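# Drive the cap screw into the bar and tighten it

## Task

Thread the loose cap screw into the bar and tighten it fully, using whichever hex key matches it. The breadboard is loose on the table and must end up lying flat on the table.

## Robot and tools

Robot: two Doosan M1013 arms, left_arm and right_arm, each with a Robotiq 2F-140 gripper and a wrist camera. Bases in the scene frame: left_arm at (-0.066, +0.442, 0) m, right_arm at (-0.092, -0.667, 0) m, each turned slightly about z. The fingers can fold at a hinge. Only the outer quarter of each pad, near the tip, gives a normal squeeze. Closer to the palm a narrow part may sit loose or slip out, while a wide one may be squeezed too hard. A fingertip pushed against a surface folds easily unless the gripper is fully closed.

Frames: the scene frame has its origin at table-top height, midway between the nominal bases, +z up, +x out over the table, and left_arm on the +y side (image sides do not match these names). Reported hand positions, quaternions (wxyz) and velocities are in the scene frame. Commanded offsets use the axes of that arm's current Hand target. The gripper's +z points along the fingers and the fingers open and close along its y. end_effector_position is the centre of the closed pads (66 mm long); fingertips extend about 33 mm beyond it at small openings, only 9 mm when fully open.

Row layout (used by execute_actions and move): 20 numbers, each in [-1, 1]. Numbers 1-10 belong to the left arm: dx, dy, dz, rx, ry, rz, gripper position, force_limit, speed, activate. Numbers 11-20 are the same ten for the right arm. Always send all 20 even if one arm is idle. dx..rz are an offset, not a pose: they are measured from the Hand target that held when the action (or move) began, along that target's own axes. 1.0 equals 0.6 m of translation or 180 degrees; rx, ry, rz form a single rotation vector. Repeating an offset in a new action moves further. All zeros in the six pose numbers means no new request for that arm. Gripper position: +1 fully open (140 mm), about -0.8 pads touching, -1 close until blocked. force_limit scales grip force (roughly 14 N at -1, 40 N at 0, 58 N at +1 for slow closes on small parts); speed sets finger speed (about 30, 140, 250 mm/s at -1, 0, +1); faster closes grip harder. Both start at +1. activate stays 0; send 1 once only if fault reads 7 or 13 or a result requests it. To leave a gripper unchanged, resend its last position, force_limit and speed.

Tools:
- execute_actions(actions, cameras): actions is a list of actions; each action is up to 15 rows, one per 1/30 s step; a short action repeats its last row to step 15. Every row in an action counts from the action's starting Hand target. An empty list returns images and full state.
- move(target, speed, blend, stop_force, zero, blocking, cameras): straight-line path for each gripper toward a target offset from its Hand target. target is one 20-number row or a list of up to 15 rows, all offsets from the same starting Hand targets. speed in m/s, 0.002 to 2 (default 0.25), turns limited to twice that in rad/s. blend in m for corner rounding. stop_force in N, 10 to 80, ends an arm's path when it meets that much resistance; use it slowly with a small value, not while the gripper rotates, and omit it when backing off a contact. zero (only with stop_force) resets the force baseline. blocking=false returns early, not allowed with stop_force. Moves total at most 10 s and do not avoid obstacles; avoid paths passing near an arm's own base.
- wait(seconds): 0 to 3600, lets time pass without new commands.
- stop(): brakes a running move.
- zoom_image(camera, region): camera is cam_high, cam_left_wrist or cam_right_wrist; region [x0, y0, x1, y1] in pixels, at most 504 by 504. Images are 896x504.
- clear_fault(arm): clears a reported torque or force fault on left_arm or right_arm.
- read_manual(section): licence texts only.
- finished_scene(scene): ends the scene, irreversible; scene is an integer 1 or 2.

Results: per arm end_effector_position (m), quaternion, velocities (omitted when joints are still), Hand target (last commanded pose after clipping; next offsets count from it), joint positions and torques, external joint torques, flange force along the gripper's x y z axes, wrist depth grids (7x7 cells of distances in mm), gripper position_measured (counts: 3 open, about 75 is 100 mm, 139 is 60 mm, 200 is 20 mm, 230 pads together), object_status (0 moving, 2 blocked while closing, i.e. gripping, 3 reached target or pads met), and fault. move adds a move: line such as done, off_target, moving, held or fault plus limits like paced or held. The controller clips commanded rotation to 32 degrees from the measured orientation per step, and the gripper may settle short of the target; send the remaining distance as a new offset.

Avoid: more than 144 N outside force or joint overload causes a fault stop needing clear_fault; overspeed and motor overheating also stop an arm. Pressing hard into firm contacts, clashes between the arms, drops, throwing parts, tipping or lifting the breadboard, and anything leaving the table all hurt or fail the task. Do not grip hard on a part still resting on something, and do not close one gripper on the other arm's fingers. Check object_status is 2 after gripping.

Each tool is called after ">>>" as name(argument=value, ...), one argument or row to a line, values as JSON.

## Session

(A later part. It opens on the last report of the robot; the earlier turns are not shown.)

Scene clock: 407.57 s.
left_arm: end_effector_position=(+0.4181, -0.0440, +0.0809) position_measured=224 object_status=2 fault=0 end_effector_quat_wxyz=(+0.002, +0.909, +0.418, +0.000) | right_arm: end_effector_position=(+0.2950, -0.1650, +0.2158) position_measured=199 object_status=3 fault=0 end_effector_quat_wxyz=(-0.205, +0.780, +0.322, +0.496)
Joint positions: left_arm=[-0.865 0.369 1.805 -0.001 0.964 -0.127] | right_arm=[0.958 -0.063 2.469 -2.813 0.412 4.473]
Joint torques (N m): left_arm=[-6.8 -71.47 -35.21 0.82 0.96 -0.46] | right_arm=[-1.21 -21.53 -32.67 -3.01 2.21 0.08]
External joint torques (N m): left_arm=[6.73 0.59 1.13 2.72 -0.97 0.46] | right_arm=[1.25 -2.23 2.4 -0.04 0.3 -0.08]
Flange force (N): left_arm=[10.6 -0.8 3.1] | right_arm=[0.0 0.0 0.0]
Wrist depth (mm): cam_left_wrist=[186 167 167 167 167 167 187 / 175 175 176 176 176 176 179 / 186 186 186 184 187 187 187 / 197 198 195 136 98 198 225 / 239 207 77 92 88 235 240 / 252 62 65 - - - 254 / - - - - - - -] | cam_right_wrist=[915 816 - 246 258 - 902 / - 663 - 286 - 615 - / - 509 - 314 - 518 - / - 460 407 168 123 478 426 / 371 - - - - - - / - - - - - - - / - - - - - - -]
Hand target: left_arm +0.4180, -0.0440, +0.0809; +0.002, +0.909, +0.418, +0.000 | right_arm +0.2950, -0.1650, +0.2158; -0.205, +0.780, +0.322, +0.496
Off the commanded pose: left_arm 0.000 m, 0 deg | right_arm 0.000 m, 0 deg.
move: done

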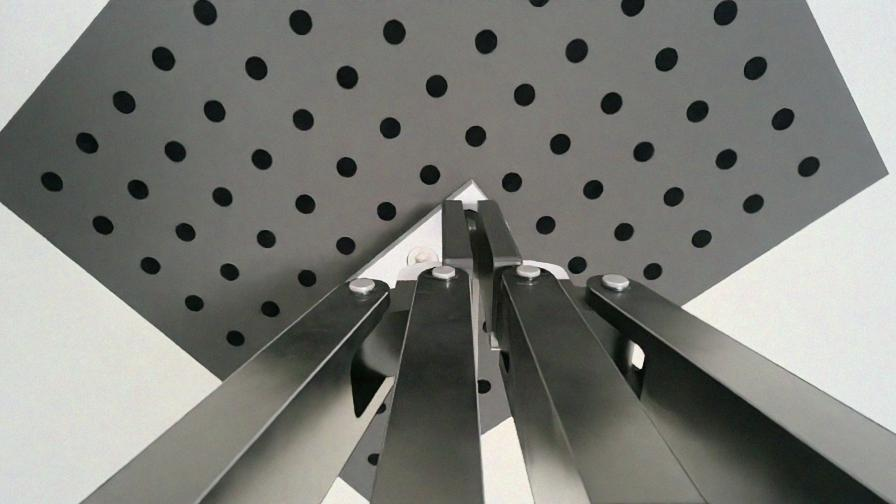

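>>> move(
  target=[0.0001,0.001,0.00035,0,0,0.3333,-0.98,0.5,-1,0,0,0,0,0,0,0,-0.55,-0.5,0,0],
  speed=0.3,
)

>>> move(
  target=[0.00018,0.0005,0.00017,0,0,0.1667,-0.98,0.5,-1,0,0,0,0,0,0,0,-0.55,-0.5,0,0],
  speed=0.3,
  cameras=["cam_left_wrist","cam_right_wrist"],
)

>>> zoom_image(
  camera="cam_left_wrist",
  region=[455, 200, 480, 225],
)

Scene clock: 410.40 s.
left_arm: end_effector_position=(+0.4186, -0.0443, +0.0807) position_measured=224 object_status=2 fault=0 end_effector_quat_wxyz=(+0.001, +0.996, -0.093, +0.001) | right_arm: end_effector_position=(+0.2950, -0.1650, +0.2158) position_measured=199 object_status=3 fault=0 end_effector_quat_wxyz=(-0.205, +0.780, +0.322, +0.496)
Joint positions: left_arm=[-0.865 0.37 1.804 -0.001 0.964 0.92] | right_arm=[0.958 -0.063 2.469 -2.813 0.412 4.473]
Joint torques (N m): left_arm=[-3.34 -70.83 -35.69 2.37 0.41 -0.63] | right_arm=[-1.49 -21.95 -32.61 -3.02 2.21 0.11]
External joint torques (N m): left_arm=[3.35 0.08 1.65 1.14 -0.47 0.63] | right_arm=[1.51 -1.67 2.2 -0.04 0.31 -0.11]
Flange force (N): left_arm=[0.6 -6.6 2.1] | right_arm=[0.0 0.0 0.0]
Wrist depth (mm): cam_left_wrist=[166 166 166 166 167 187 191 / 177 176 175 175 176 196 201 / 208 185 185 184 187 208 214 / 223 196 196 136 196 223 226 / 238 209 77 92 88 234 242 / 252 62 65 - - - 256 / - - - - - - -] | cam_right_wrist=[- 768 818 256 - - 795 / 645 - 639 281 606 626 672 / - 537 - 304 - - - / - 443 - 168 397 415 424 / 384 - - - - - - / - - - - - - - / - - - - - - -]
Hand target: left_arm +0.4185, -0.0443, +0.0807; +0.001, +0.996, -0.093, +0.001 | right_arm +0.2950, -0.1650, +0.2158; -0.205, +0.780, +0.322, +0.496
Off the commanded pose: left_arm 0.000 m, 0 deg | right_arm 0.000 m, 0 deg.
move: done

Scene clock: 411.73 s.
left_arm: end_effector_position=(+0.4186, -0.0446, +0.0806) position_measured=224 object_status=2 fault=0 end_effector_quat_wxyz=(+0.001, +0.938, -0.347, +0.001) | right_arm: end_effector_position=(+0.2950, -0.1650, +0.2158) position_measured=199 object_status=3 fault=0 end_effector_quat_wxyz=(-0.205, +0.780, +0.322, +0.496)
Joint positions: left_arm=[-0.865 0.371 1.804 -0.001 0.964 1.443] | right_arm=[0.958 -0.063 2.469 -2.813 0.412 4.473]
Joint torques (N m): left_arm=[-2.03 -70.45 -36.23 2.99 -0.11 -0.66] | right_arm=[-1.31 -21.62 -32.79 -2.99 2.23 0.09]
External joint torques (N m): left_arm=[1.93 -0.7 2.11 0.51 0.05 0.66] | right_arm=[1.39 -2.05 2.43 -0.07 0.28 -0.09]
Flange force (N): left_arm=[-4.7 -4.2 0.9] | right_arm=[0.0 0.0 0.0]
Wrist depth (mm): cam_left_wrist=[168 165 166 166 167 189 191 / 174 174 175 175 176 197 202 / 184 185 186 184 186 190 214 / 198 196 196 137 195 198 227 / 237 208 77 92 88 207 239 / 250 62 65 - - - 256 / - - - - - - -] | cam_right_wrist=[841 - 829 243 785 - 800 / - - 639 228 624 606 - / - - 559 287 530 511 - / - 445 406 168 118 - 444 / - - - - - - - / - - - - - - - / - - - - - - -]
Hand target: left_arm +0.4186, -0.0446, +0.0806; +0.001, +0.938, -0.347, +0.001 | right_arm +0.2950, -0.1650, +0.2158; -0.205, +0.780, +0.322, +0.496
Off the commanded pose: left_arm 0.000 m, 0 deg | right_arm 0.000 m, 0 deg.
move: done

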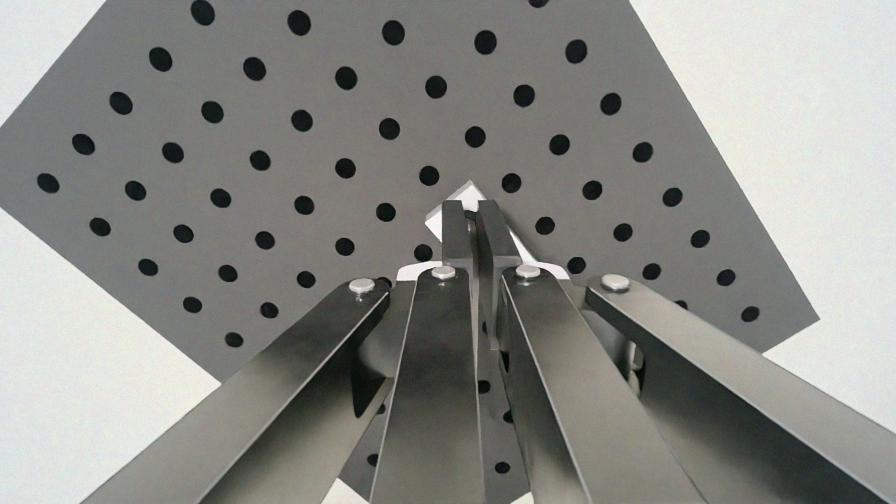

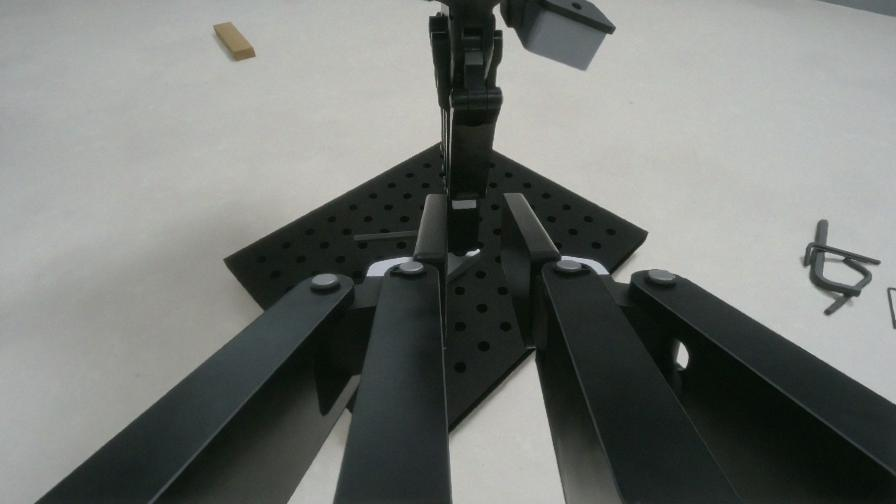

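Scaled by 20.160 from the camera's image (finer frame: 1280x720).

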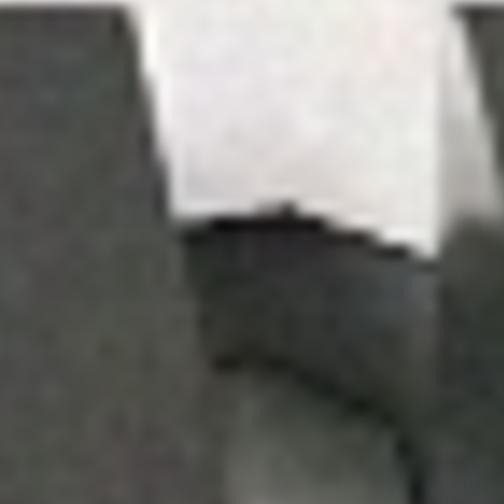

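>>> move(
  target=[0.0001,0.001,0.00035,0,0,0.3333,-0.98,0.5,-1,0,0,0,0,0,0,0,-0.55,-0.5,0,0],
  speed=0.3,
)

>>> move(
  target=[0.0001,0.001,0.00035,0,0,0.3333,-0.98,0.5,-1,0,0,0,0,0,0,0,-0.55,-0.5,0,0],
  speed=0.3,
  cameras=["cam_left_wrist","cam_right_wrist"],
)

>>> zoom_image(
  camera="cam_left_wrist",
  region=[455, 200, 480, 225],
)

Scene clock: 414.40 s.
left_arm: end_effector_position=(+0.4182, -0.0451, +0.0803) position_measured=224 object_status=2 fault=0 end_effector_quat_wxyz=(+0.000, -0.639, +0.770, -0.002) | right_arm: end_effector_position=(+0.2950, -0.1650, +0.2158) position_measured=199 object_status=3 fault=0 end_effector_quat_wxyz=(-0.205, +0.780, +0.322, +0.496)
Joint positions: left_arm=[-0.866 0.371 1.804 -0.001 0.964 2.49] | right_arm=[0.958 -0.063 2.469 -2.813 0.412 4.473]
Joint torques (N m): left_arm=[-1.89 -70.09 -35.96 2.8 -0.19 -0.6] | right_arm=[-1.12 -21.26 -32.7 -2.98 2.17 0.08]
External joint torques (N m): left_arm=[1.82 -0.76 1.92 0.66 0.14 0.6] | right_arm=[1.15 -2.38 2.38 -0.07 0.34 -0.08]
Flange force (N): left_arm=[-5.6 1.9 0.5] | right_arm=[0.0 0.0 0.0]
Wrist depth (mm): cam_left_wrist=[168 165 165 167 167 168 188 / 174 174 174 175 176 177 199 / 207 184 185 183 182 187 212 / 222 196 194 136 183 199 226 / 235 208 77 92 88 206 240 / 249 62 65 - - - 256 / - - - - - - -] | cam_right_wrist=[- - - 248 294 864 805 / 663 - 647 276 675 - 645 / 533 515 555 318 - - - / 442 487 - 168 130 - - / - - - - - - - / - - - - - - - / - - - - - - -]
Hand target: left_arm +0.4182, -0.0451, +0.0804; +0.000, -0.639, +0.770, -0.002 | right_arm +0.2950, -0.1650, +0.2158; -0.205, +0.780, +0.322, +0.496
Off the commanded pose: left_arm 0.000 m, 0 deg | right_arm 0.000 m, 0 deg.
move: done

Scene clock: 416.60 s.
left_arm: end_effector_position=(+0.4175, -0.0450, +0.0801) position_measured=224 object_status=2 fault=0 end_effector_quat_wxyz=(+0.001, -0.168, +0.986, -0.001) | right_arm: end_effector_position=(+0.2950, -0.1650, +0.2158) position_measured=199 object_status=3 fault=0 end_effector_quat_wxyz=(-0.205, +0.780, +0.322, +0.496)
Joint positions: left_arm=[-0.866 0.37 1.805 -0.001 0.963 3.536] | right_arm=[0.958 -0.063 2.469 -2.813 0.412 4.473]
Joint torques (N m): left_arm=[-0.27 -49.04 -43.24 5.61 -11.42 1.3] | right_arm=[-1.29 -21.67 -32.79 -3.04 2.22 0.08]
External joint torques (N m): left_arm=[0.35 -22.17 9.21 -2.15 11.43 -1.3] | right_arm=[1.34 -1.92 2.66 0.01 0.27 -0.08]
Flange force (N): left_arm=[19.0 36.7 -33.5] | right_arm=[0.0 0.0 0.0]
Wrist depth (mm): cam_left_wrist=[188 188 166 167 168 169 169 / 198 198 175 174 175 177 178 / 208 207 184 181 187 188 191 / 221 219 196 135 193 199 226 / 234 233 77 92 91 90 242 / 249 62 66 - - - 255 / - - - - - - -] | cam_right_wrist=[- 760 - 250 246 - 772 / 649 - - 289 604 - 626 / 532 - - 306 525 515 - / 453 - 404 168 114 434 427 / - - - - - - - / - - - - - - - / - - - - - - -]
Hand target: left_arm +0.4176, -0.0451, +0.0802; +0.001, -0.168, +0.986, -0.002 | right_arm +0.2950, -0.1650, +0.2158; -0.205, +0.780, +0.322, +0.496
Off the commanded pose: left_arm 0.000 m, 0 deg | right_arm 0.000 m, 0 deg.
move: done

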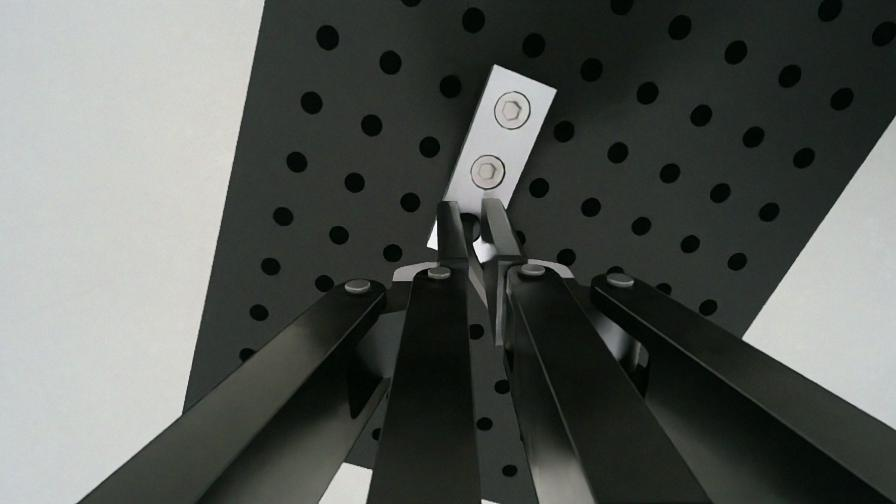

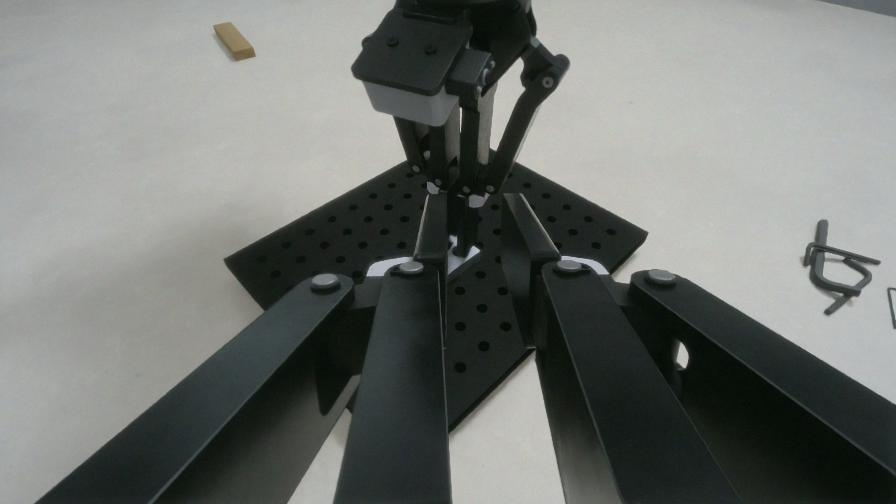

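Scaled by 20.160 from the camera's image (finer frame: 1280x720).

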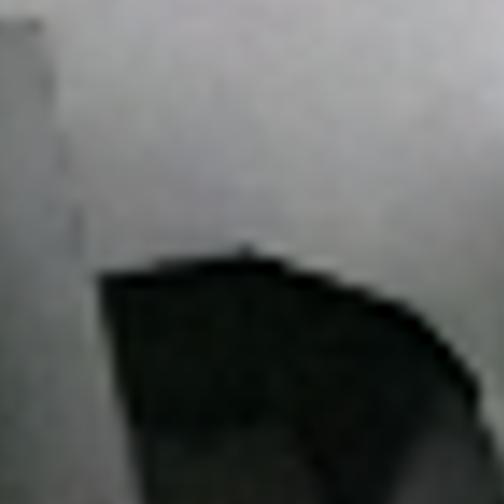

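>>> zoom_image(
  camera="cam_left_wrist",
  region=[400, 180, 540, 360],
)

>>> zoom_image(
  camera="cam_right_wrist",
  region=[400, 150, 520, 300],
)

Scaled by 2.800 from the camera's image (finer frame: 1280x720).

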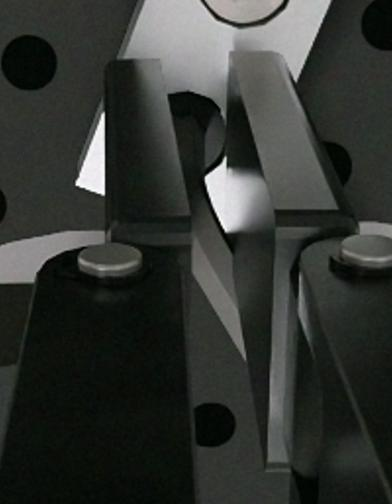

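Scaled by 3.360 from the camera's image (finer frame: 1280x720).

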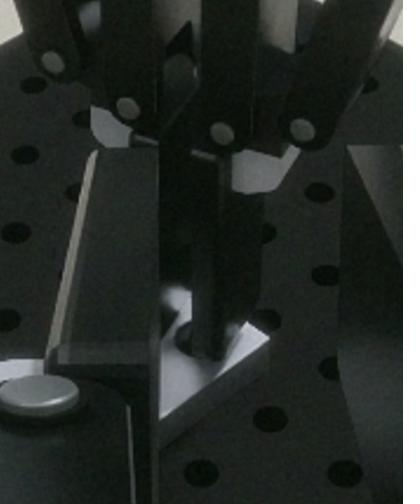

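>>> move(
  target=[0,-0.0008,-0.0005,0,0,-0.2,-0.98,0.5,-1,0,0,0,0,0,0,0,-0.55,-0.5,0,0],
  speed=0.2,
  cameras=["cam_left_wrist","cam_right_wrist"],
)

>>> zoom_image(
  camera="cam_left_wrist",
  region=[400, 180, 540, 360],
)

Scene clock: 420.30 s.
left_arm: end_effector_position=(+0.4178, -0.0455, +0.0805) position_measured=224 object_status=2 fault=0 end_effector_quat_wxyz=(+0.000, -0.465, +0.886, -0.002) | right_arm: end_effector_position=(+0.2950, -0.1650, +0.2158) position_measured=199 object_status=3 fault=0 end_effector_quat_wxyz=(-0.205, +0.780, +0.322, +0.496)
Joint positions: left_arm=[-0.867 0.371 1.804 -0.001 0.964 2.908] | right_arm=[0.958 -0.063 2.469 -2.813 0.412 4.473]
Joint torques (N m): left_arm=[1.81 -75.83 -40.49 4.05 -0.51 -0.86] | right_arm=[-1.43 -21.48 -32.86 -3 2.17 0.08]
External joint torques (N m): left_arm=[-1.85 4.97 6.41 -0.59 0.48 0.86] | right_arm=[1.5 -2.04 2.65 -0.04 0.33 -0.09]
Flange force (N): left_arm=[0.3 6.2 8.8] | right_arm=[0.0 0.0 0.0]
Wrist depth (mm): cam_left_wrist=[188 188 168 166 167 168 190 / 198 194 175 176 175 177 182 / 206 184 185 183 176 187 190 / 197 195 196 136 195 199 200 / 235 207 76 92 88 206 213 / 248 62 65 - - - 256 / - - - - - - -] | cam_right_wrist=[827 - - 248 267 - - / 639 - 644 285 571 640 - / 549 - - 315 533 524 502 / - - - 168 118 - 444 / 386 - - - - - - / - - - - - - - / - - - - - - -]
Hand target: left_arm +0.4178, -0.0455, +0.0805; +0.000, -0.465, +0.886, -0.002 | right_arm +0.2950, -0.1650, +0.2158; -0.205, +0.780, +0.322, +0.496
Off the commanded pose: left_arm 0.000 m, 0 deg | right_arm 0.000 m, 0 deg.
move: done

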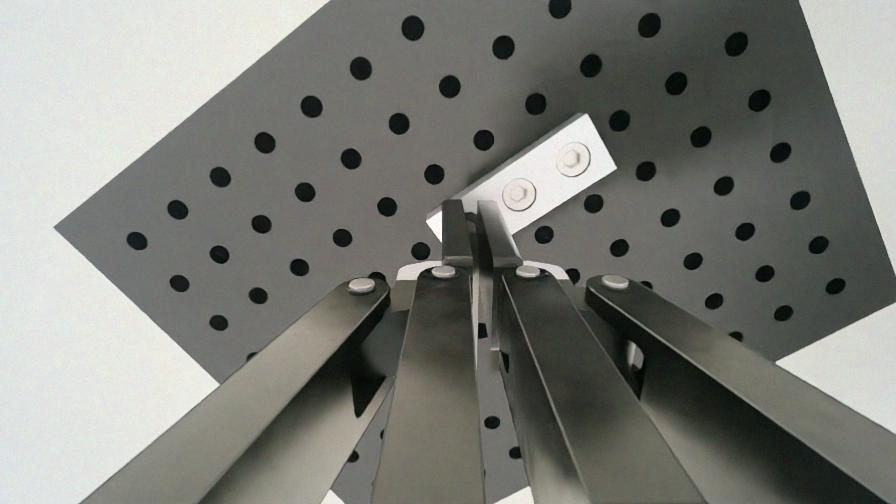

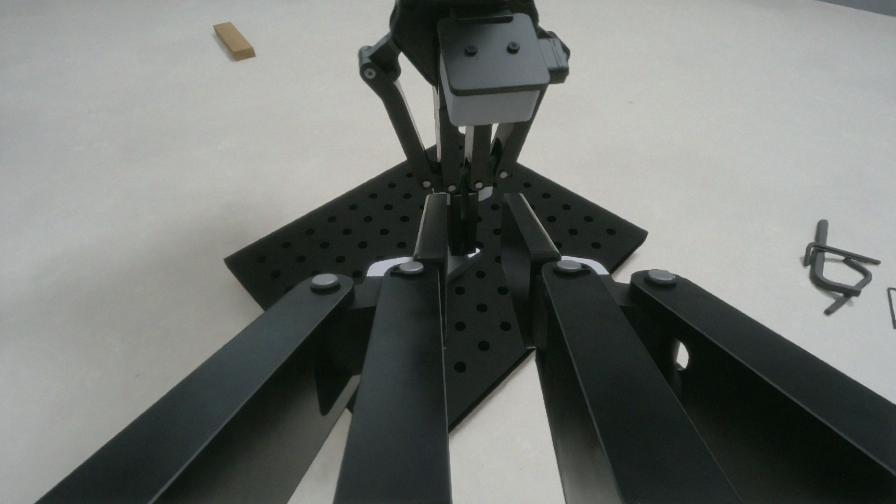

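Scaled by 2.800 from the camera's image (finer frame: 1280x720).

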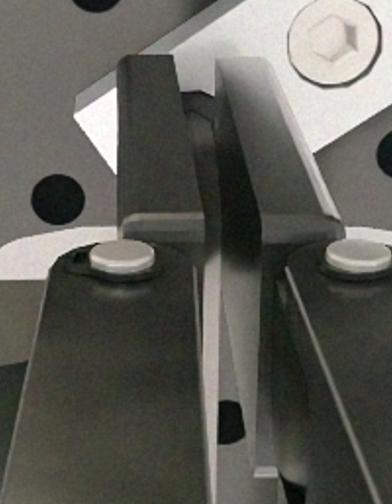

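>>> execute_actions(
  actions=[
    [[0,0,0,0,0,0,-0.72,0.5,-1,0,0,0,0,0,0,0,-0.55,-0.5,0,0]],
  ],
  cameras=["cam_left_wrist","cam_right_wrist"],
)

>>> zoom_image(
  camera="cam_left_wrist",
  region=[400, 180, 540, 360],
)

>>> zoom_image(
  camera="cam_right_wrist",
  region=[400, 150, 520, 300],
)

Scene clock: 422.47 s.
left_arm: end_effector_position=(+0.4179, -0.0456, +0.0805) position_measured=219 object_status=3 fault=0 end_effector_quat_wxyz=(+0.000, -0.465, +0.886, -0.002) | right_arm: end_effector_position=(+0.2950, -0.1650, +0.2158) position_measured=199 object_status=3 fault=0 end_effector_quat_wxyz=(-0.205, +0.780, +0.322, +0.496)
Joint positions: left_arm=[-0.867 0.371 1.804 -0.001 0.964 2.908] | right_arm=[0.958 -0.063 2.469 -2.813 0.412 4.473]
Joint torques (N m): left_arm=[-1.07 -70.03 -35.59 3.49 0.28 -0.54] | right_arm=[-1.43 -21.82 -32.62 -3.01 2.2 0.07]
External joint torques (N m): left_arm=[1.04 -1.22 1.44 -0.02 -0.31 0.54] | right_arm=[1.39 -1.69 2.45 -0.03 0.3 -0.07]
Flange force (N): left_arm=[-3.1 4.2 0.5] | right_arm=[0.0 0.0 0.0]
Wrist depth (mm): cam_left_wrist=[188 188 168 167 168 168 190 / 197 179 175 176 176 177 182 / 207 184 185 184 177 188 191 / 197 195 196 136 195 199 200 / 236 208 - 92 91 91 213 / 248 62 65 - - - 256 / - - - - - - -] | cam_right_wrist=[816 - 858 245 262 772 797 / - - - 275 600 621 650 / 516 512 520 316 517 - - / 446 - 406 168 114 - 419 / - - - - - - - / - - - - - - - / - - - - - - -]
Hand target: left_arm +0.4178, -0.0455, +0.0805; +0.000, -0.465, +0.886, -0.002 | right_arm +0.2950, -0.1650, +0.2158; -0.205, +0.780, +0.322, +0.496
Off the commanded pose: left_arm 0.000 m, 0 deg | right_arm 0.000 m, 0 deg.

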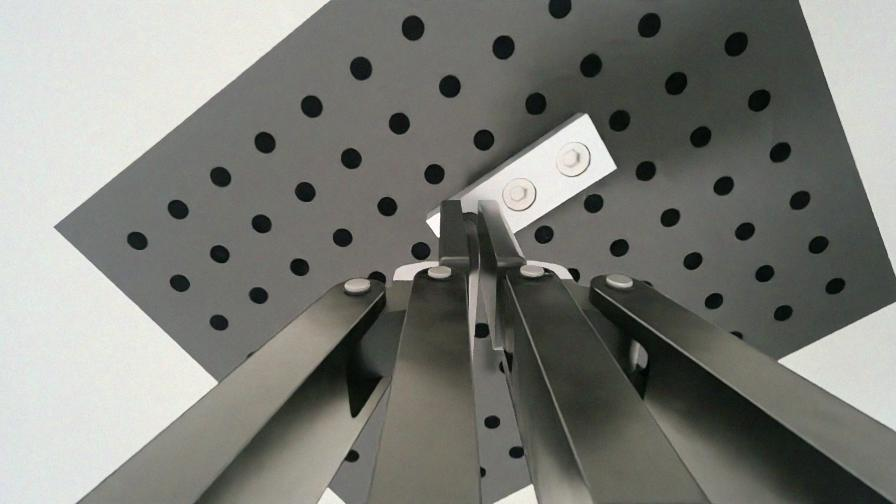

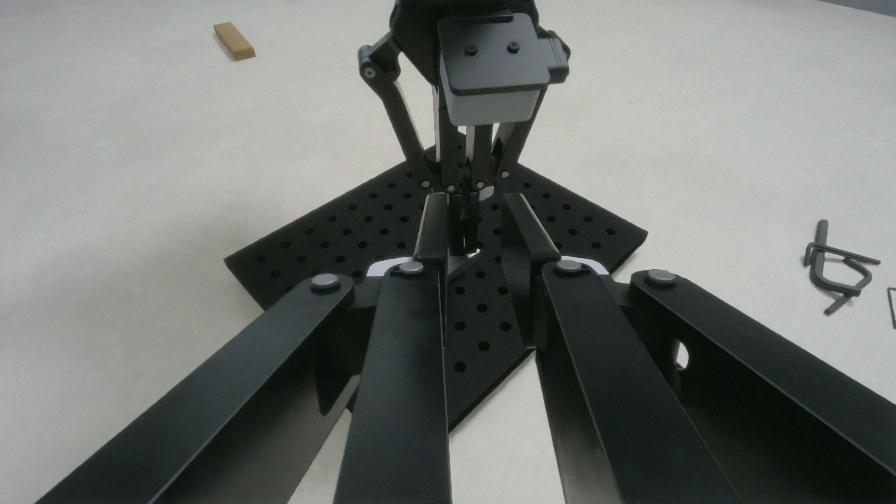

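Scaled by 2.800 from the camera's image (finer frame: 1280x720).

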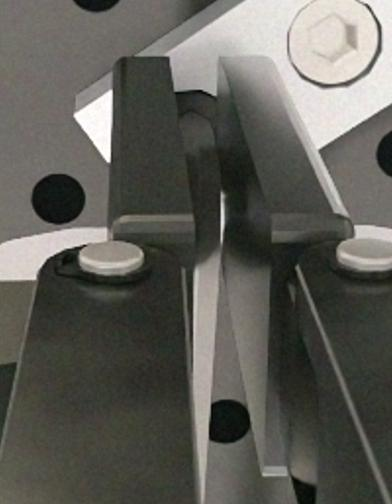

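Scaled by 3.360 from the camera's image (finer frame: 1280x720).

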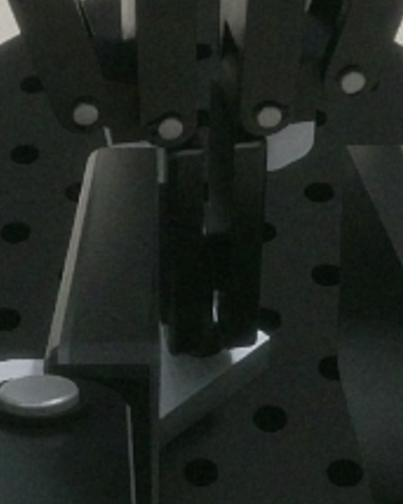

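>>> move(
  target=[-0.075,0,-0.02,0,0,0,-0.72,0.5,-1,0,0,0,0,0,0,0,-0.55,-0.5,0,0],
  speed=0.08,
  cameras=["cam_left_wrist","cam_right_wrist"],
)

>>> zoom_image(
  camera="cam_left_wrist",
  region=[400, 100, 540, 360],
)

>>> zoom_image(
  camera="cam_right_wrist",
  region=[400, 130, 540, 290],
)

Scene clock: 423.87 s.
left_arm: end_effector_position=(+0.4433, -0.0085, +0.0924) position_measured=219 object_status=3 fault=0 end_effector_quat_wxyz=(+0.000, -0.465, +0.886, -0.002) | right_arm: end_effector_position=(+0.2950, -0.1650, +0.2158) position_measured=199 object_status=3 fault=0 end_effector_quat_wxyz=(-0.205, +0.780, +0.322, +0.496)
Joint positions: left_arm=[-0.802 0.35 1.808 -0.001 0.98 2.972] | right_arm=[0.958 -0.063 2.469 -2.813 0.412 4.473]
Joint torques (N m): left_arm=[2.9 -69.92 -38.07 4.93 -0.51 -0.64] | right_arm=[-1.46 -21.61 -32.92 -3.04 2.2 0.05]
External joint torques (N m): left_arm=[-2.99 0.58 3.63 -1.44 0.49 0.64] | right_arm=[1.51 -2.14 2.51 -0.02 0.32 -0.05]
Flange force (N): left_arm=[2.7 6.7 2.6] | right_arm=[0.0 0.0 0.0]
Wrist depth (mm): cam_left_wrist=[199 178 177 177 171 178 182 / 187 186 187 182 187 188 189 / 222 196 198 196 198 199 200 / 235 211 207 137 208 211 236 / 250 250 - 92 91 218 254 / 264 62 65 - - - 269 / - - - - - - -] | cam_right_wrist=[- 802 - 286 - 827 792 / - 612 - 333 - 659 673 / - - 493 369 535 - 463 / - - 415 168 118 - 442 / 371 396 - - - - - / - - - - - - - / - - - - - - -]
Hand target: left_arm +0.4433, -0.0085, +0.0924; +0.000, -0.465, +0.886, -0.002 | right_arm +0.2950, -0.1650, +0.2158; -0.205, +0.780, +0.322, +0.496
Off the commanded pose: left_arm 0.000 m, 0 deg | right_arm 0.000 m, 0 deg.
move: done

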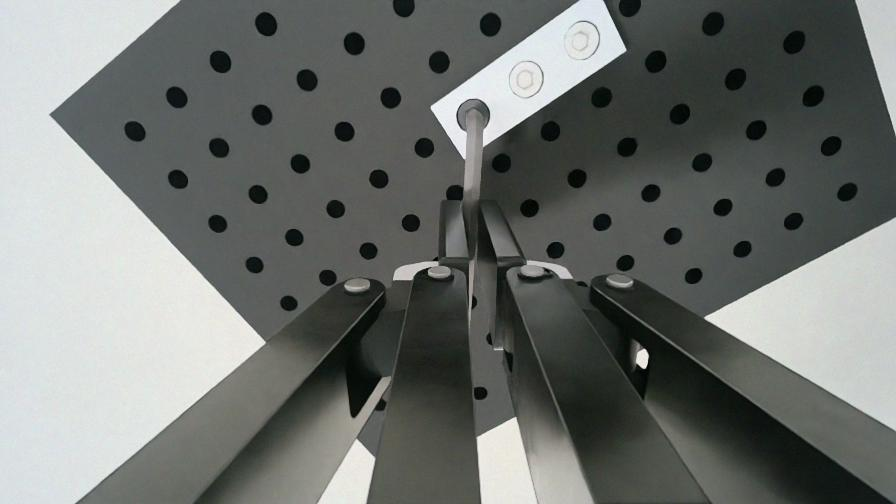

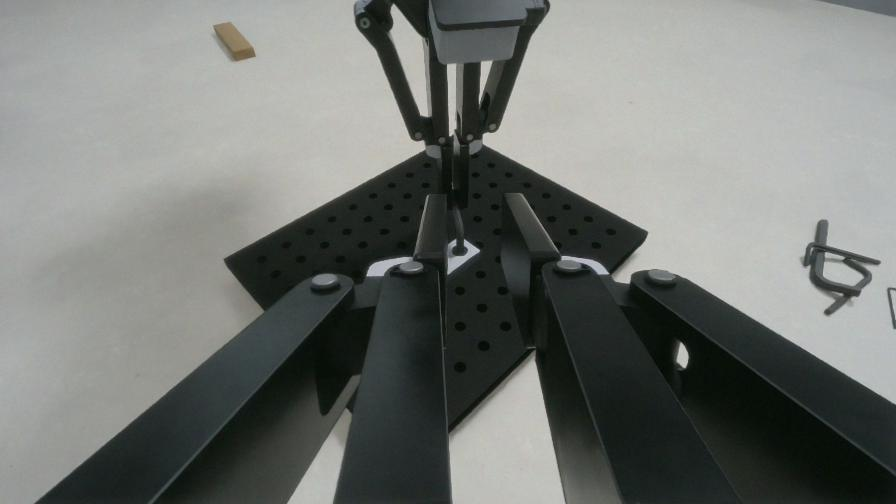

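Scaled by 1.938 from the camera's image (finer frame: 1280x720).

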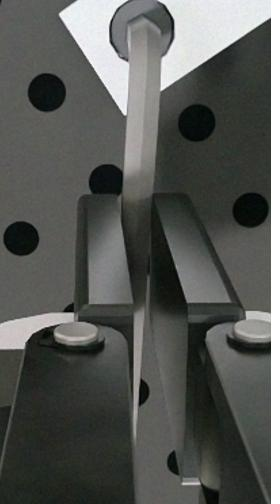

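Scaled by 3.150 from the camera's image (finer frame: 1280x720).

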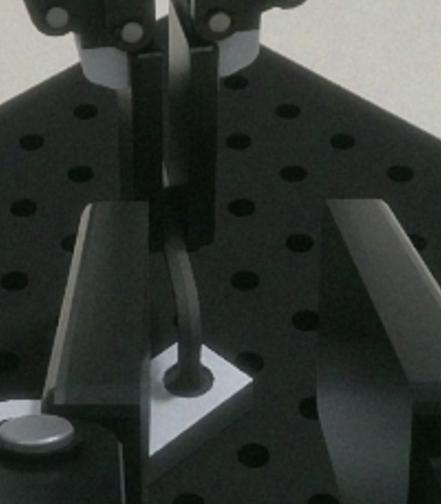

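>>> execute_actions(
  actions=[
    [[0,0,0,0,0,0,-0.98,0.5,-1,0,0,0,0,0,0,0,-0.55,-0.5,0,0]],
  ],
)

>>> move(
  target=[0.0003,-0.0066,0,0,0,0.0278,-0.98,0.5,-1,0,0,0,0,0,0,0,-0.55,-0.5,0,0],
  speed=0.03,
)

>>> move(
  target=[0.0003,-0.0066,0,0,0,0.0278,-0.98,0.5,-1,0,0,0,0,0,0,0,-0.55,-0.5,0,0],
  speed=0.03,
)

>>> move(
  target=[0.0003,-0.0066,0,0,0,0.0278,-0.98,0.5,-1,0,0,0,0,0,0,0,-0.55,-0.5,0,0],
  speed=0.03,
  cameras=["cam_left_wrist","cam_right_wrist"],
)

Scene clock: 425.57 s.
left_arm: end_effector_position=(+0.4433, -0.0085, +0.0924) position_measured=225 object_status=0 fault=0 end_effector_quat_wxyz=(+0.000, -0.465, +0.886, -0.002) | right_arm: end_effector_position=(+0.2950, -0.1650, +0.2158) position_measured=199 object_status=3 fault=0 end_effector_quat_wxyz=(-0.205, +0.780, +0.322, +0.496)
Joint positions: left_arm=[-0.802 0.35 1.808 -0.001 0.98 2.973] | right_arm=[0.958 -0.063 2.469 -2.813 0.412 4.473]
Joint torques (N m): left_arm=[6.77 -68.04 -36.66 6.27 -0.51 -1.2] | right_arm=[-1.44 -21.7 -32.79 -2.99 2.25 0.1]
External joint torques (N m): left_arm=[-6.77 -1.42 2.23 -2.77 0.49 1.2] | right_arm=[1.39 -1.73 2.39 -0.07 0.27 -0.1]
Flange force (N): left_arm=[7.3 7.5 -0.4] | right_arm=[0.0 0.0 0.0]
Wrist depth (mm): cam_left_wrist=[199 178 177 178 171 179 182 / 187 186 186 182 188 188 189 / 221 196 196 195 198 199 200 / 235 211 209 136 207 211 236 / 249 250 - 92 88 220 256 / 263 62 65 - - - 270 / - - - - - - -] | cam_right_wrist=[849 - - 287 - - 805 / - 639 - 334 - - 632 / - 577 - 366 - 513 - / - - 406 167 401 440 - / - - - - - - - / - - - - - - - / - - - - - - -]
Hand target: left_arm +0.4433, -0.0085, +0.0924; +0.000, -0.465, +0.886, -0.002 | right_arm +0.2950, -0.1650, +0.2158; -0.205, +0.780, +0.322, +0.496
Off the commanded pose: left_arm 0.000 m, 0 deg | right_arm 0.000 m, 0 deg.

Scene clock: 427.33 s.
left_arm: end_effector_position=(+0.4465, -0.0108, +0.0924) position_measured=225 object_status=2 fault=0 end_effector_quat_wxyz=(+0.000, -0.426, +0.905, -0.002) | right_arm: end_effector_position=(+0.2950, -0.1650, +0.2158) position_measured=199 object_status=3 fault=0 end_effector_quat_wxyz=(-0.205, +0.780, +0.322, +0.496)
Joint positions: left_arm=[-0.801 0.356 1.8 -0.001 0.983 3.061] | right_arm=[0.958 -0.063 2.469 -2.813 0.412 4.473]
Joint torques (N m): left_arm=[9.5 -71.23 -38.48 8.31 -0.56 -0.24] | right_arm=[-1.1 -21.49 -32.76 -2.98 2.16 0.07]
External joint torques (N m): left_arm=[-9.5 1.22 3.98 -4.81 0.54 0.24] | right_arm=[1.09 -2.11 2.56 -0.06 0.34 -0.07]
Flange force (N): left_arm=[13.3 7.1 3.4] | right_arm=[0.0 0.0 0.0]
Wrist depth (mm): cam_left_wrist=[199 179 176 177 170 179 182 / 205 186 187 182 188 188 190 / 215 196 197 195 199 200 200 / 234 208 207 136 208 212 240 / 249 250 - 92 87 220 257 / 261 62 65 - - - 271 / - - - - - - -] | cam_right_wrist=[- 841 - 288 - 802 792 / - 637 670 325 - - - / - 526 - 362 - 501 - / - - 395 168 113 - 434 / - - - - - 94 371 / - - - - - - - / - - - - - - -]
Hand target: left_arm +0.4465, -0.0109, +0.0924; +0.000, -0.426, +0.905, -0.002 | right_arm +0.2950, -0.1650, +0.2158; -0.205, +0.780, +0.322, +0.496
Off the commanded pose: left_arm 0.000 m, 0 deg | right_arm 0.000 m, 0 deg.
move: done

Scene clock: 429.07 s.
left_arm: end_effector_position=(+0.4494, -0.0135, +0.0924) position_measured=225 object_status=2 fault=0 end_effector_quat_wxyz=(+0.000, -0.386, +0.923, -0.002) | right_arm: end_effector_position=(+0.2950, -0.1650, +0.2158) position_measured=199 object_status=3 fault=0 end_effector_quat_wxyz=(-0.205, +0.780, +0.322, +0.496)
Joint positions: left_arm=[-0.801 0.361 1.792 -0.001 0.985 3.148] | right_arm=[0.958 -0.063 2.469 -2.813 0.412 4.473]
Joint torques (N m): left_arm=[6.29 -67.53 -52.14 8.03 -10.61 0.66] | right_arm=[-1.24 -21.74 -32.84 -3.01 2.19 0.07]
External joint torques (N m): left_arm=[-6.34 -3.12 17.58 -4.52 10.6 -0.66] | right_arm=[1.32 -2.01 2.4 -0.05 0.33 -0.07]
Flange force (N): left_arm=[12.0 33.0 -6.9] | right_arm=[0.0 0.0 0.0]
Wrist depth (mm): cam_left_wrist=[198 179 177 177 171 179 180 / 208 185 186 183 187 189 190 / 216 195 197 193 199 200 202 / 233 208 208 136 207 212 241 / 249 246 - 92 88 220 256 / 261 62 65 - - - 271 / - - - - - - -] | cam_right_wrist=[827 802 - 289 296 - 785 / 637 652 604 334 687 - 623 / 530 - 523 370 443 - 546 / - - 397 166 130 - 411 / - - - - - - 388 / - - - - - - - / - - - - - - -]
Hand target: left_arm +0.4494, -0.0135, +0.0924; +0.000, -0.386, +0.923, -0.002 | right_arm +0.2950, -0.1650, +0.2158; -0.205, +0.780, +0.322, +0.496
Off the commanded pose: left_arm 0.000 m, 0 deg | right_arm 0.000 m, 0 deg.
move: done

Scene clock: 430.80 s.
left_arm: end_effector_position=(+0.4521, -0.0164, +0.0924) position_measured=225 object_status=2 fault=0 end_effector_quat_wxyz=(+0.000, -0.345, +0.939, -0.002) | right_arm: end_effector_position=(+0.2950, -0.1650, +0.2158) position_measured=199 object_status=3 fault=0 end_effector_quat_wxyz=(-0.205, +0.780, +0.322, +0.496)
Joint positions: left_arm=[-0.801 0.367 1.784 -0.001 0.988 3.235] | right_arm=[0.958 -0.063 2.469 -2.813 0.412 4.473]
Joint torques (N m): left_arm=[-2.59 -65.84 -51.67 4.68 -11.11 0.98] | right_arm=[-1.56 -22.1 -32.73 -3 2.22 0.07]
External joint torques (N m): left_arm=[2.6 -5.5 17.01 -1.16 11.1 -0.98] | right_arm=[1.54 -1.5 2.39 -0.05 0.29 -0.07]
Flange force (N): left_arm=[2.6 34.8 -10.4] | right_arm=[0.0 0.0 0.0]
Wrist depth (mm): cam_left_wrist=[198 195 176 176 175 180 180 / 209 187 186 183 188 188 190 / 216 195 197 196 199 200 203 / 234 207 206 135 208 212 241 / 247 249 81 92 88 220 257 / 261 62 65 - - - 272 / - - - - - - -] | cam_right_wrist=[844 905 - 288 - 810 777 / - 696 - 331 - 649 - / - - - - 532 516 - / 447 445 - 168 123 422 434 / - - - 350 - - - / - - - - - - - / - - - - - - -]
Hand target: left_arm +0.4521, -0.0164, +0.0924; +0.000, -0.345, +0.939, -0.002 | right_arm +0.2950, -0.1650, +0.2158; -0.205, +0.780, +0.322, +0.496
Off the commanded pose: left_arm 0.000 m, 0 deg | right_arm 0.000 m, 0 deg.
move: done

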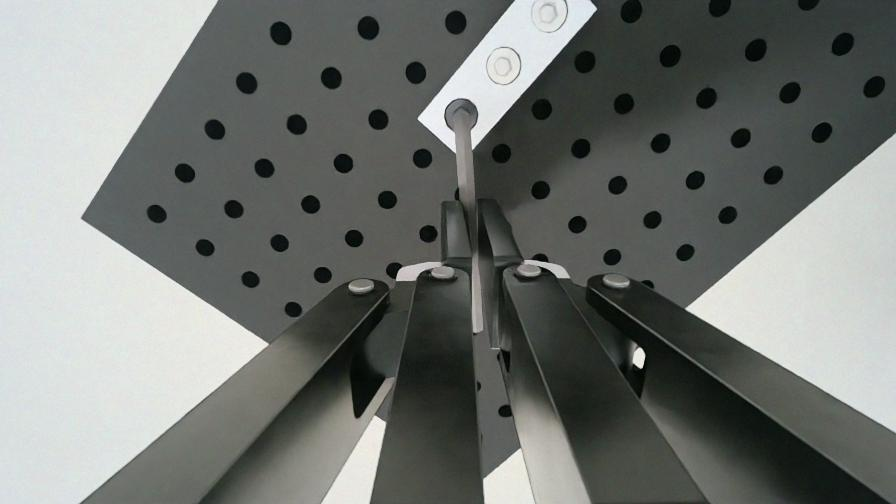

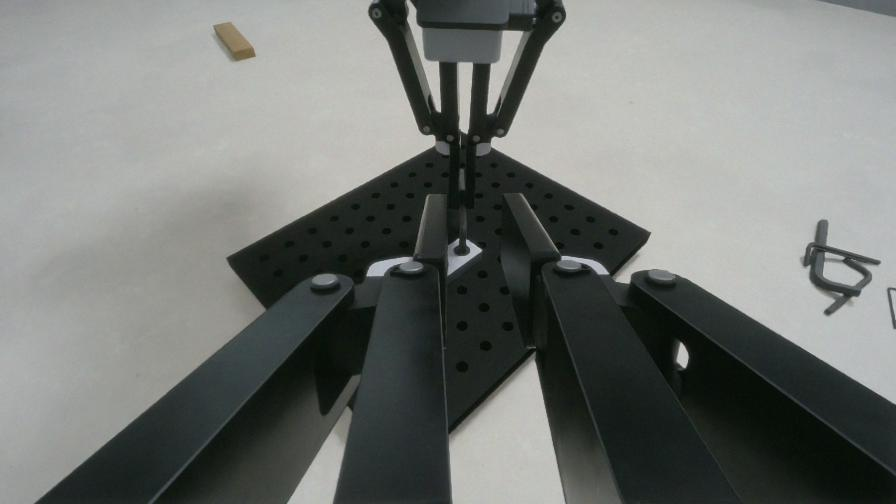

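>>> move(
  target=[0.0003,0.0076,0,0,0,-0.0278,-0.98,0.5,-1,0,0,0,0,0,0,0,-0.55,-0.5,0,0],
  speed=0.05,
)

>>> execute_actions(
  actions=[
    [[0,0,0,0,0,0,-0.72,0.5,-1,0,0,0,0,0,0,0,-0.55,-0.5,0,0]],
  ],
)

>>> move(
  target=[-0.045,0,0,0,0,0,-0.72,0.5,-1,0,0,0,0,0,0,0,-0.55,-0.5,0,0],
  speed=0.06,
  cameras=["cam_left_wrist","cam_right_wrist"],
)

>>> zoom_image(
  camera="cam_left_wrist",
  region=[400, 20, 540, 280],
)

Scene clock: 433.20 s.
left_arm: end_effector_position=(+0.4490, -0.0131, +0.0924) position_measured=225 object_status=2 fault=0 end_effector_quat_wxyz=(+0.000, -0.386, +0.923, -0.002) | right_arm: end_effector_position=(+0.2950, -0.1650, +0.2158) position_measured=199 object_status=3 fault=0 end_effector_quat_wxyz=(-0.205, +0.780, +0.322, +0.496)
Joint positions: left_arm=[-0.801 0.36 1.793 -0.001 0.985 3.148] | right_arm=[0.958 -0.063 2.469 -2.813 0.412 4.473]
Joint torques (N m): left_arm=[4.1 -69.02 -33.78 5.97 1.17 -0.11] | right_arm=[-1.37 -21.53 -32.72 -3.03 2.19 0.1]
External joint torques (N m): left_arm=[-4.11 -1.64 -0.85 -2.46 -1.19 0.11] | right_arm=[1.23 -1.79 2.57 0 0.31 -0.1]
Flange force (N): left_arm=[5.9 1.3 -0.1] | right_arm=[0.0 0.0 0.0]
Wrist depth (mm): cam_left_wrist=[200 181 177 177 171 178 179 / 211 186 186 183 188 188 188 / 217 197 198 195 198 199 199 / 236 209 210 136 207 211 239 / 250 251 - 92 88 219 254 / 264 62 65 - - - 268 / - - - - - - -] | cam_right_wrist=[867 886 758 286 738 - - / - - - 327 610 607 647 / - - - 351 544 515 - / 441 - 420 167 114 428 425 / - - - - - - 376 / - - - - - - - / - - - - - - -]
Hand target: left_arm +0.4490, -0.0131, +0.0924; +0.000, -0.386, +0.923, -0.002 | right_arm +0.2950, -0.1650, +0.2158; -0.205, +0.780, +0.322, +0.496
Off the commanded pose: left_arm 0.000 m, 0 deg | right_arm 0.000 m, 0 deg.
move: done

Scene clock: 433.90 s.
left_arm: end_effector_position=(+0.4490, -0.0130, +0.0924) position_measured=219 object_status=3 fault=0 end_effector_quat_wxyz=(+0.000, -0.386, +0.923, -0.002) | right_arm: end_effector_position=(+0.2950, -0.1650, +0.2158) position_measured=199 object_status=3 fault=0 end_effector_quat_wxyz=(-0.205, +0.780, +0.322, +0.496)
Joint positions: left_arm=[-0.801 0.36 1.793 -0.001 0.985 3.148] | right_arm=[0.958 -0.063 2.469 -2.813 0.412 4.473]
Joint torques (N m): left_arm=[0.39 -69.19 -36.82 4.08 -0.41 -0.49] | right_arm=[-1.27 -21.52 -32.81 -3.05 2.2 0.1]
External joint torques (N m): left_arm=[-0.38 -1.41 2.29 -0.57 0.4 0.49] | right_arm=[1.3 -2.28 2.45 0 0.31 -0.1]
Flange force (N): left_arm=[0.2 6.3 -0.1] | right_arm=[0.0 0.0 0.0]
Wrist depth (mm): cam_left_wrist=[199 180 177 177 171 179 179 / 209 186 187 183 188 189 189 / 216 197 197 196 198 199 200 / 234 209 209 123 208 211 240 / 251 247 - 92 91 219 255 / 263 62 65 - - - 269 / - - - - - - -] | cam_right_wrist=[- - 835 286 - - 770 / - - 649 330 - - - / - - - 368 - - - / - - 423 167 401 431 433 / 382 - - - - - 371 / - - - - - - - / - - - - - - -]
Hand target: left_arm +0.4490, -0.0131, +0.0924; +0.000, -0.386, +0.923, -0.002 | right_arm +0.2950, -0.1650, +0.2158; -0.205, +0.780, +0.322, +0.496
Off the commanded pose: left_arm 0.000 m, 0 deg | right_arm 0.000 m, 0 deg.

Scene clock: 434.67 s.
left_arm: end_effector_position=(+0.4680, +0.0062, +0.0924) position_measured=219 object_status=3 fault=0 end_effector_quat_wxyz=(+0.000, -0.386, +0.923, -0.002) | right_arm: end_effector_position=(+0.2950, -0.1650, +0.2158) position_measured=199 object_status=3 fault=0 end_effector_quat_wxyz=(-0.205, +0.780, +0.322, +0.496)
Joint positions: left_arm=[-0.762 0.363 1.789 -0.001 0.986 3.188] | right_arm=[0.958 -0.063 2.469 -2.813 0.412 4.473]
Joint torques (N m): left_arm=[0.42 -70.85 -37.79 4.09 -0.54 -0.39] | right_arm=[-1.58 -21.78 -32.85 -2.98 2.18 0.11]
External joint torques (N m): left_arm=[-0.46 0.21 3.24 -0.58 0.53 0.39] | right_arm=[1.64 -1.84 2.46 -0.07 0.33 -0.11]
Flange force (N): left_arm=[0.7 5.9 1.9] | right_arm=[0.0 0.0 0.0]
Wrist depth (mm): cam_left_wrist=[195 176 176 170 179 179 180 / 187 185 186 187 188 188 189 / 220 195 198 195 199 199 226 / 234 231 206 137 208 217 240 / 249 250 - 92 91 247 256 / 264 62 65 - - - - / - - - - - - -] | cam_right_wrist=[832 846 - 315 320 855 - / 642 642 670 360 582 - 626 / - - - 397 - - - / - - - 168 118 - - / - - - - - - - / - - - - - - - / - - - - - - -]
Hand target: left_arm +0.4680, +0.0061, +0.0924; +0.000, -0.386, +0.923, -0.002 | right_arm +0.2950, -0.1650, +0.2158; -0.205, +0.780, +0.322, +0.496
Off the commanded pose: left_arm 0.000 m, 0 deg | right_arm 0.000 m, 0 deg.
move: done

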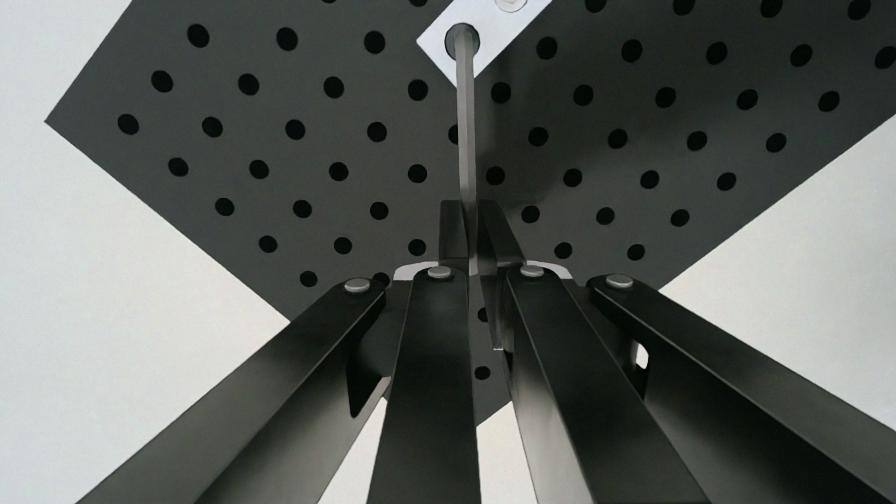

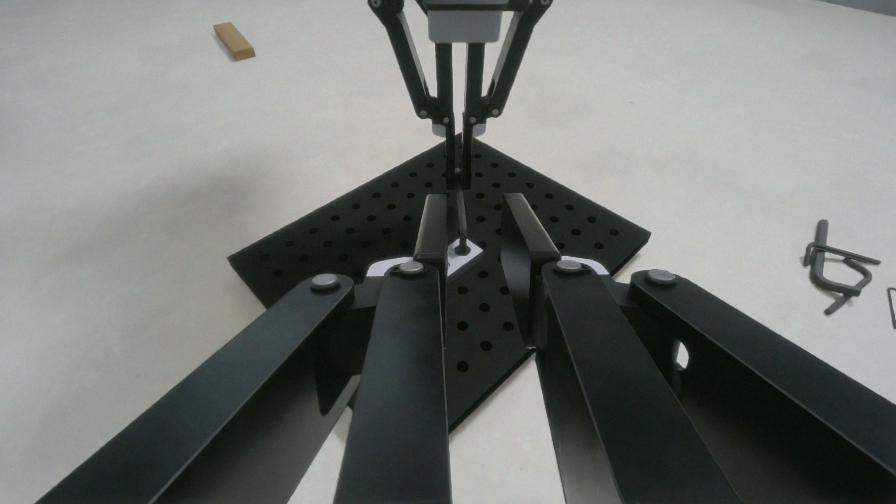

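Scaled by 1.938 from the camera's image (finer frame: 1280x720).

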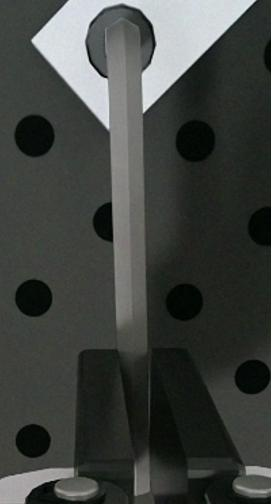

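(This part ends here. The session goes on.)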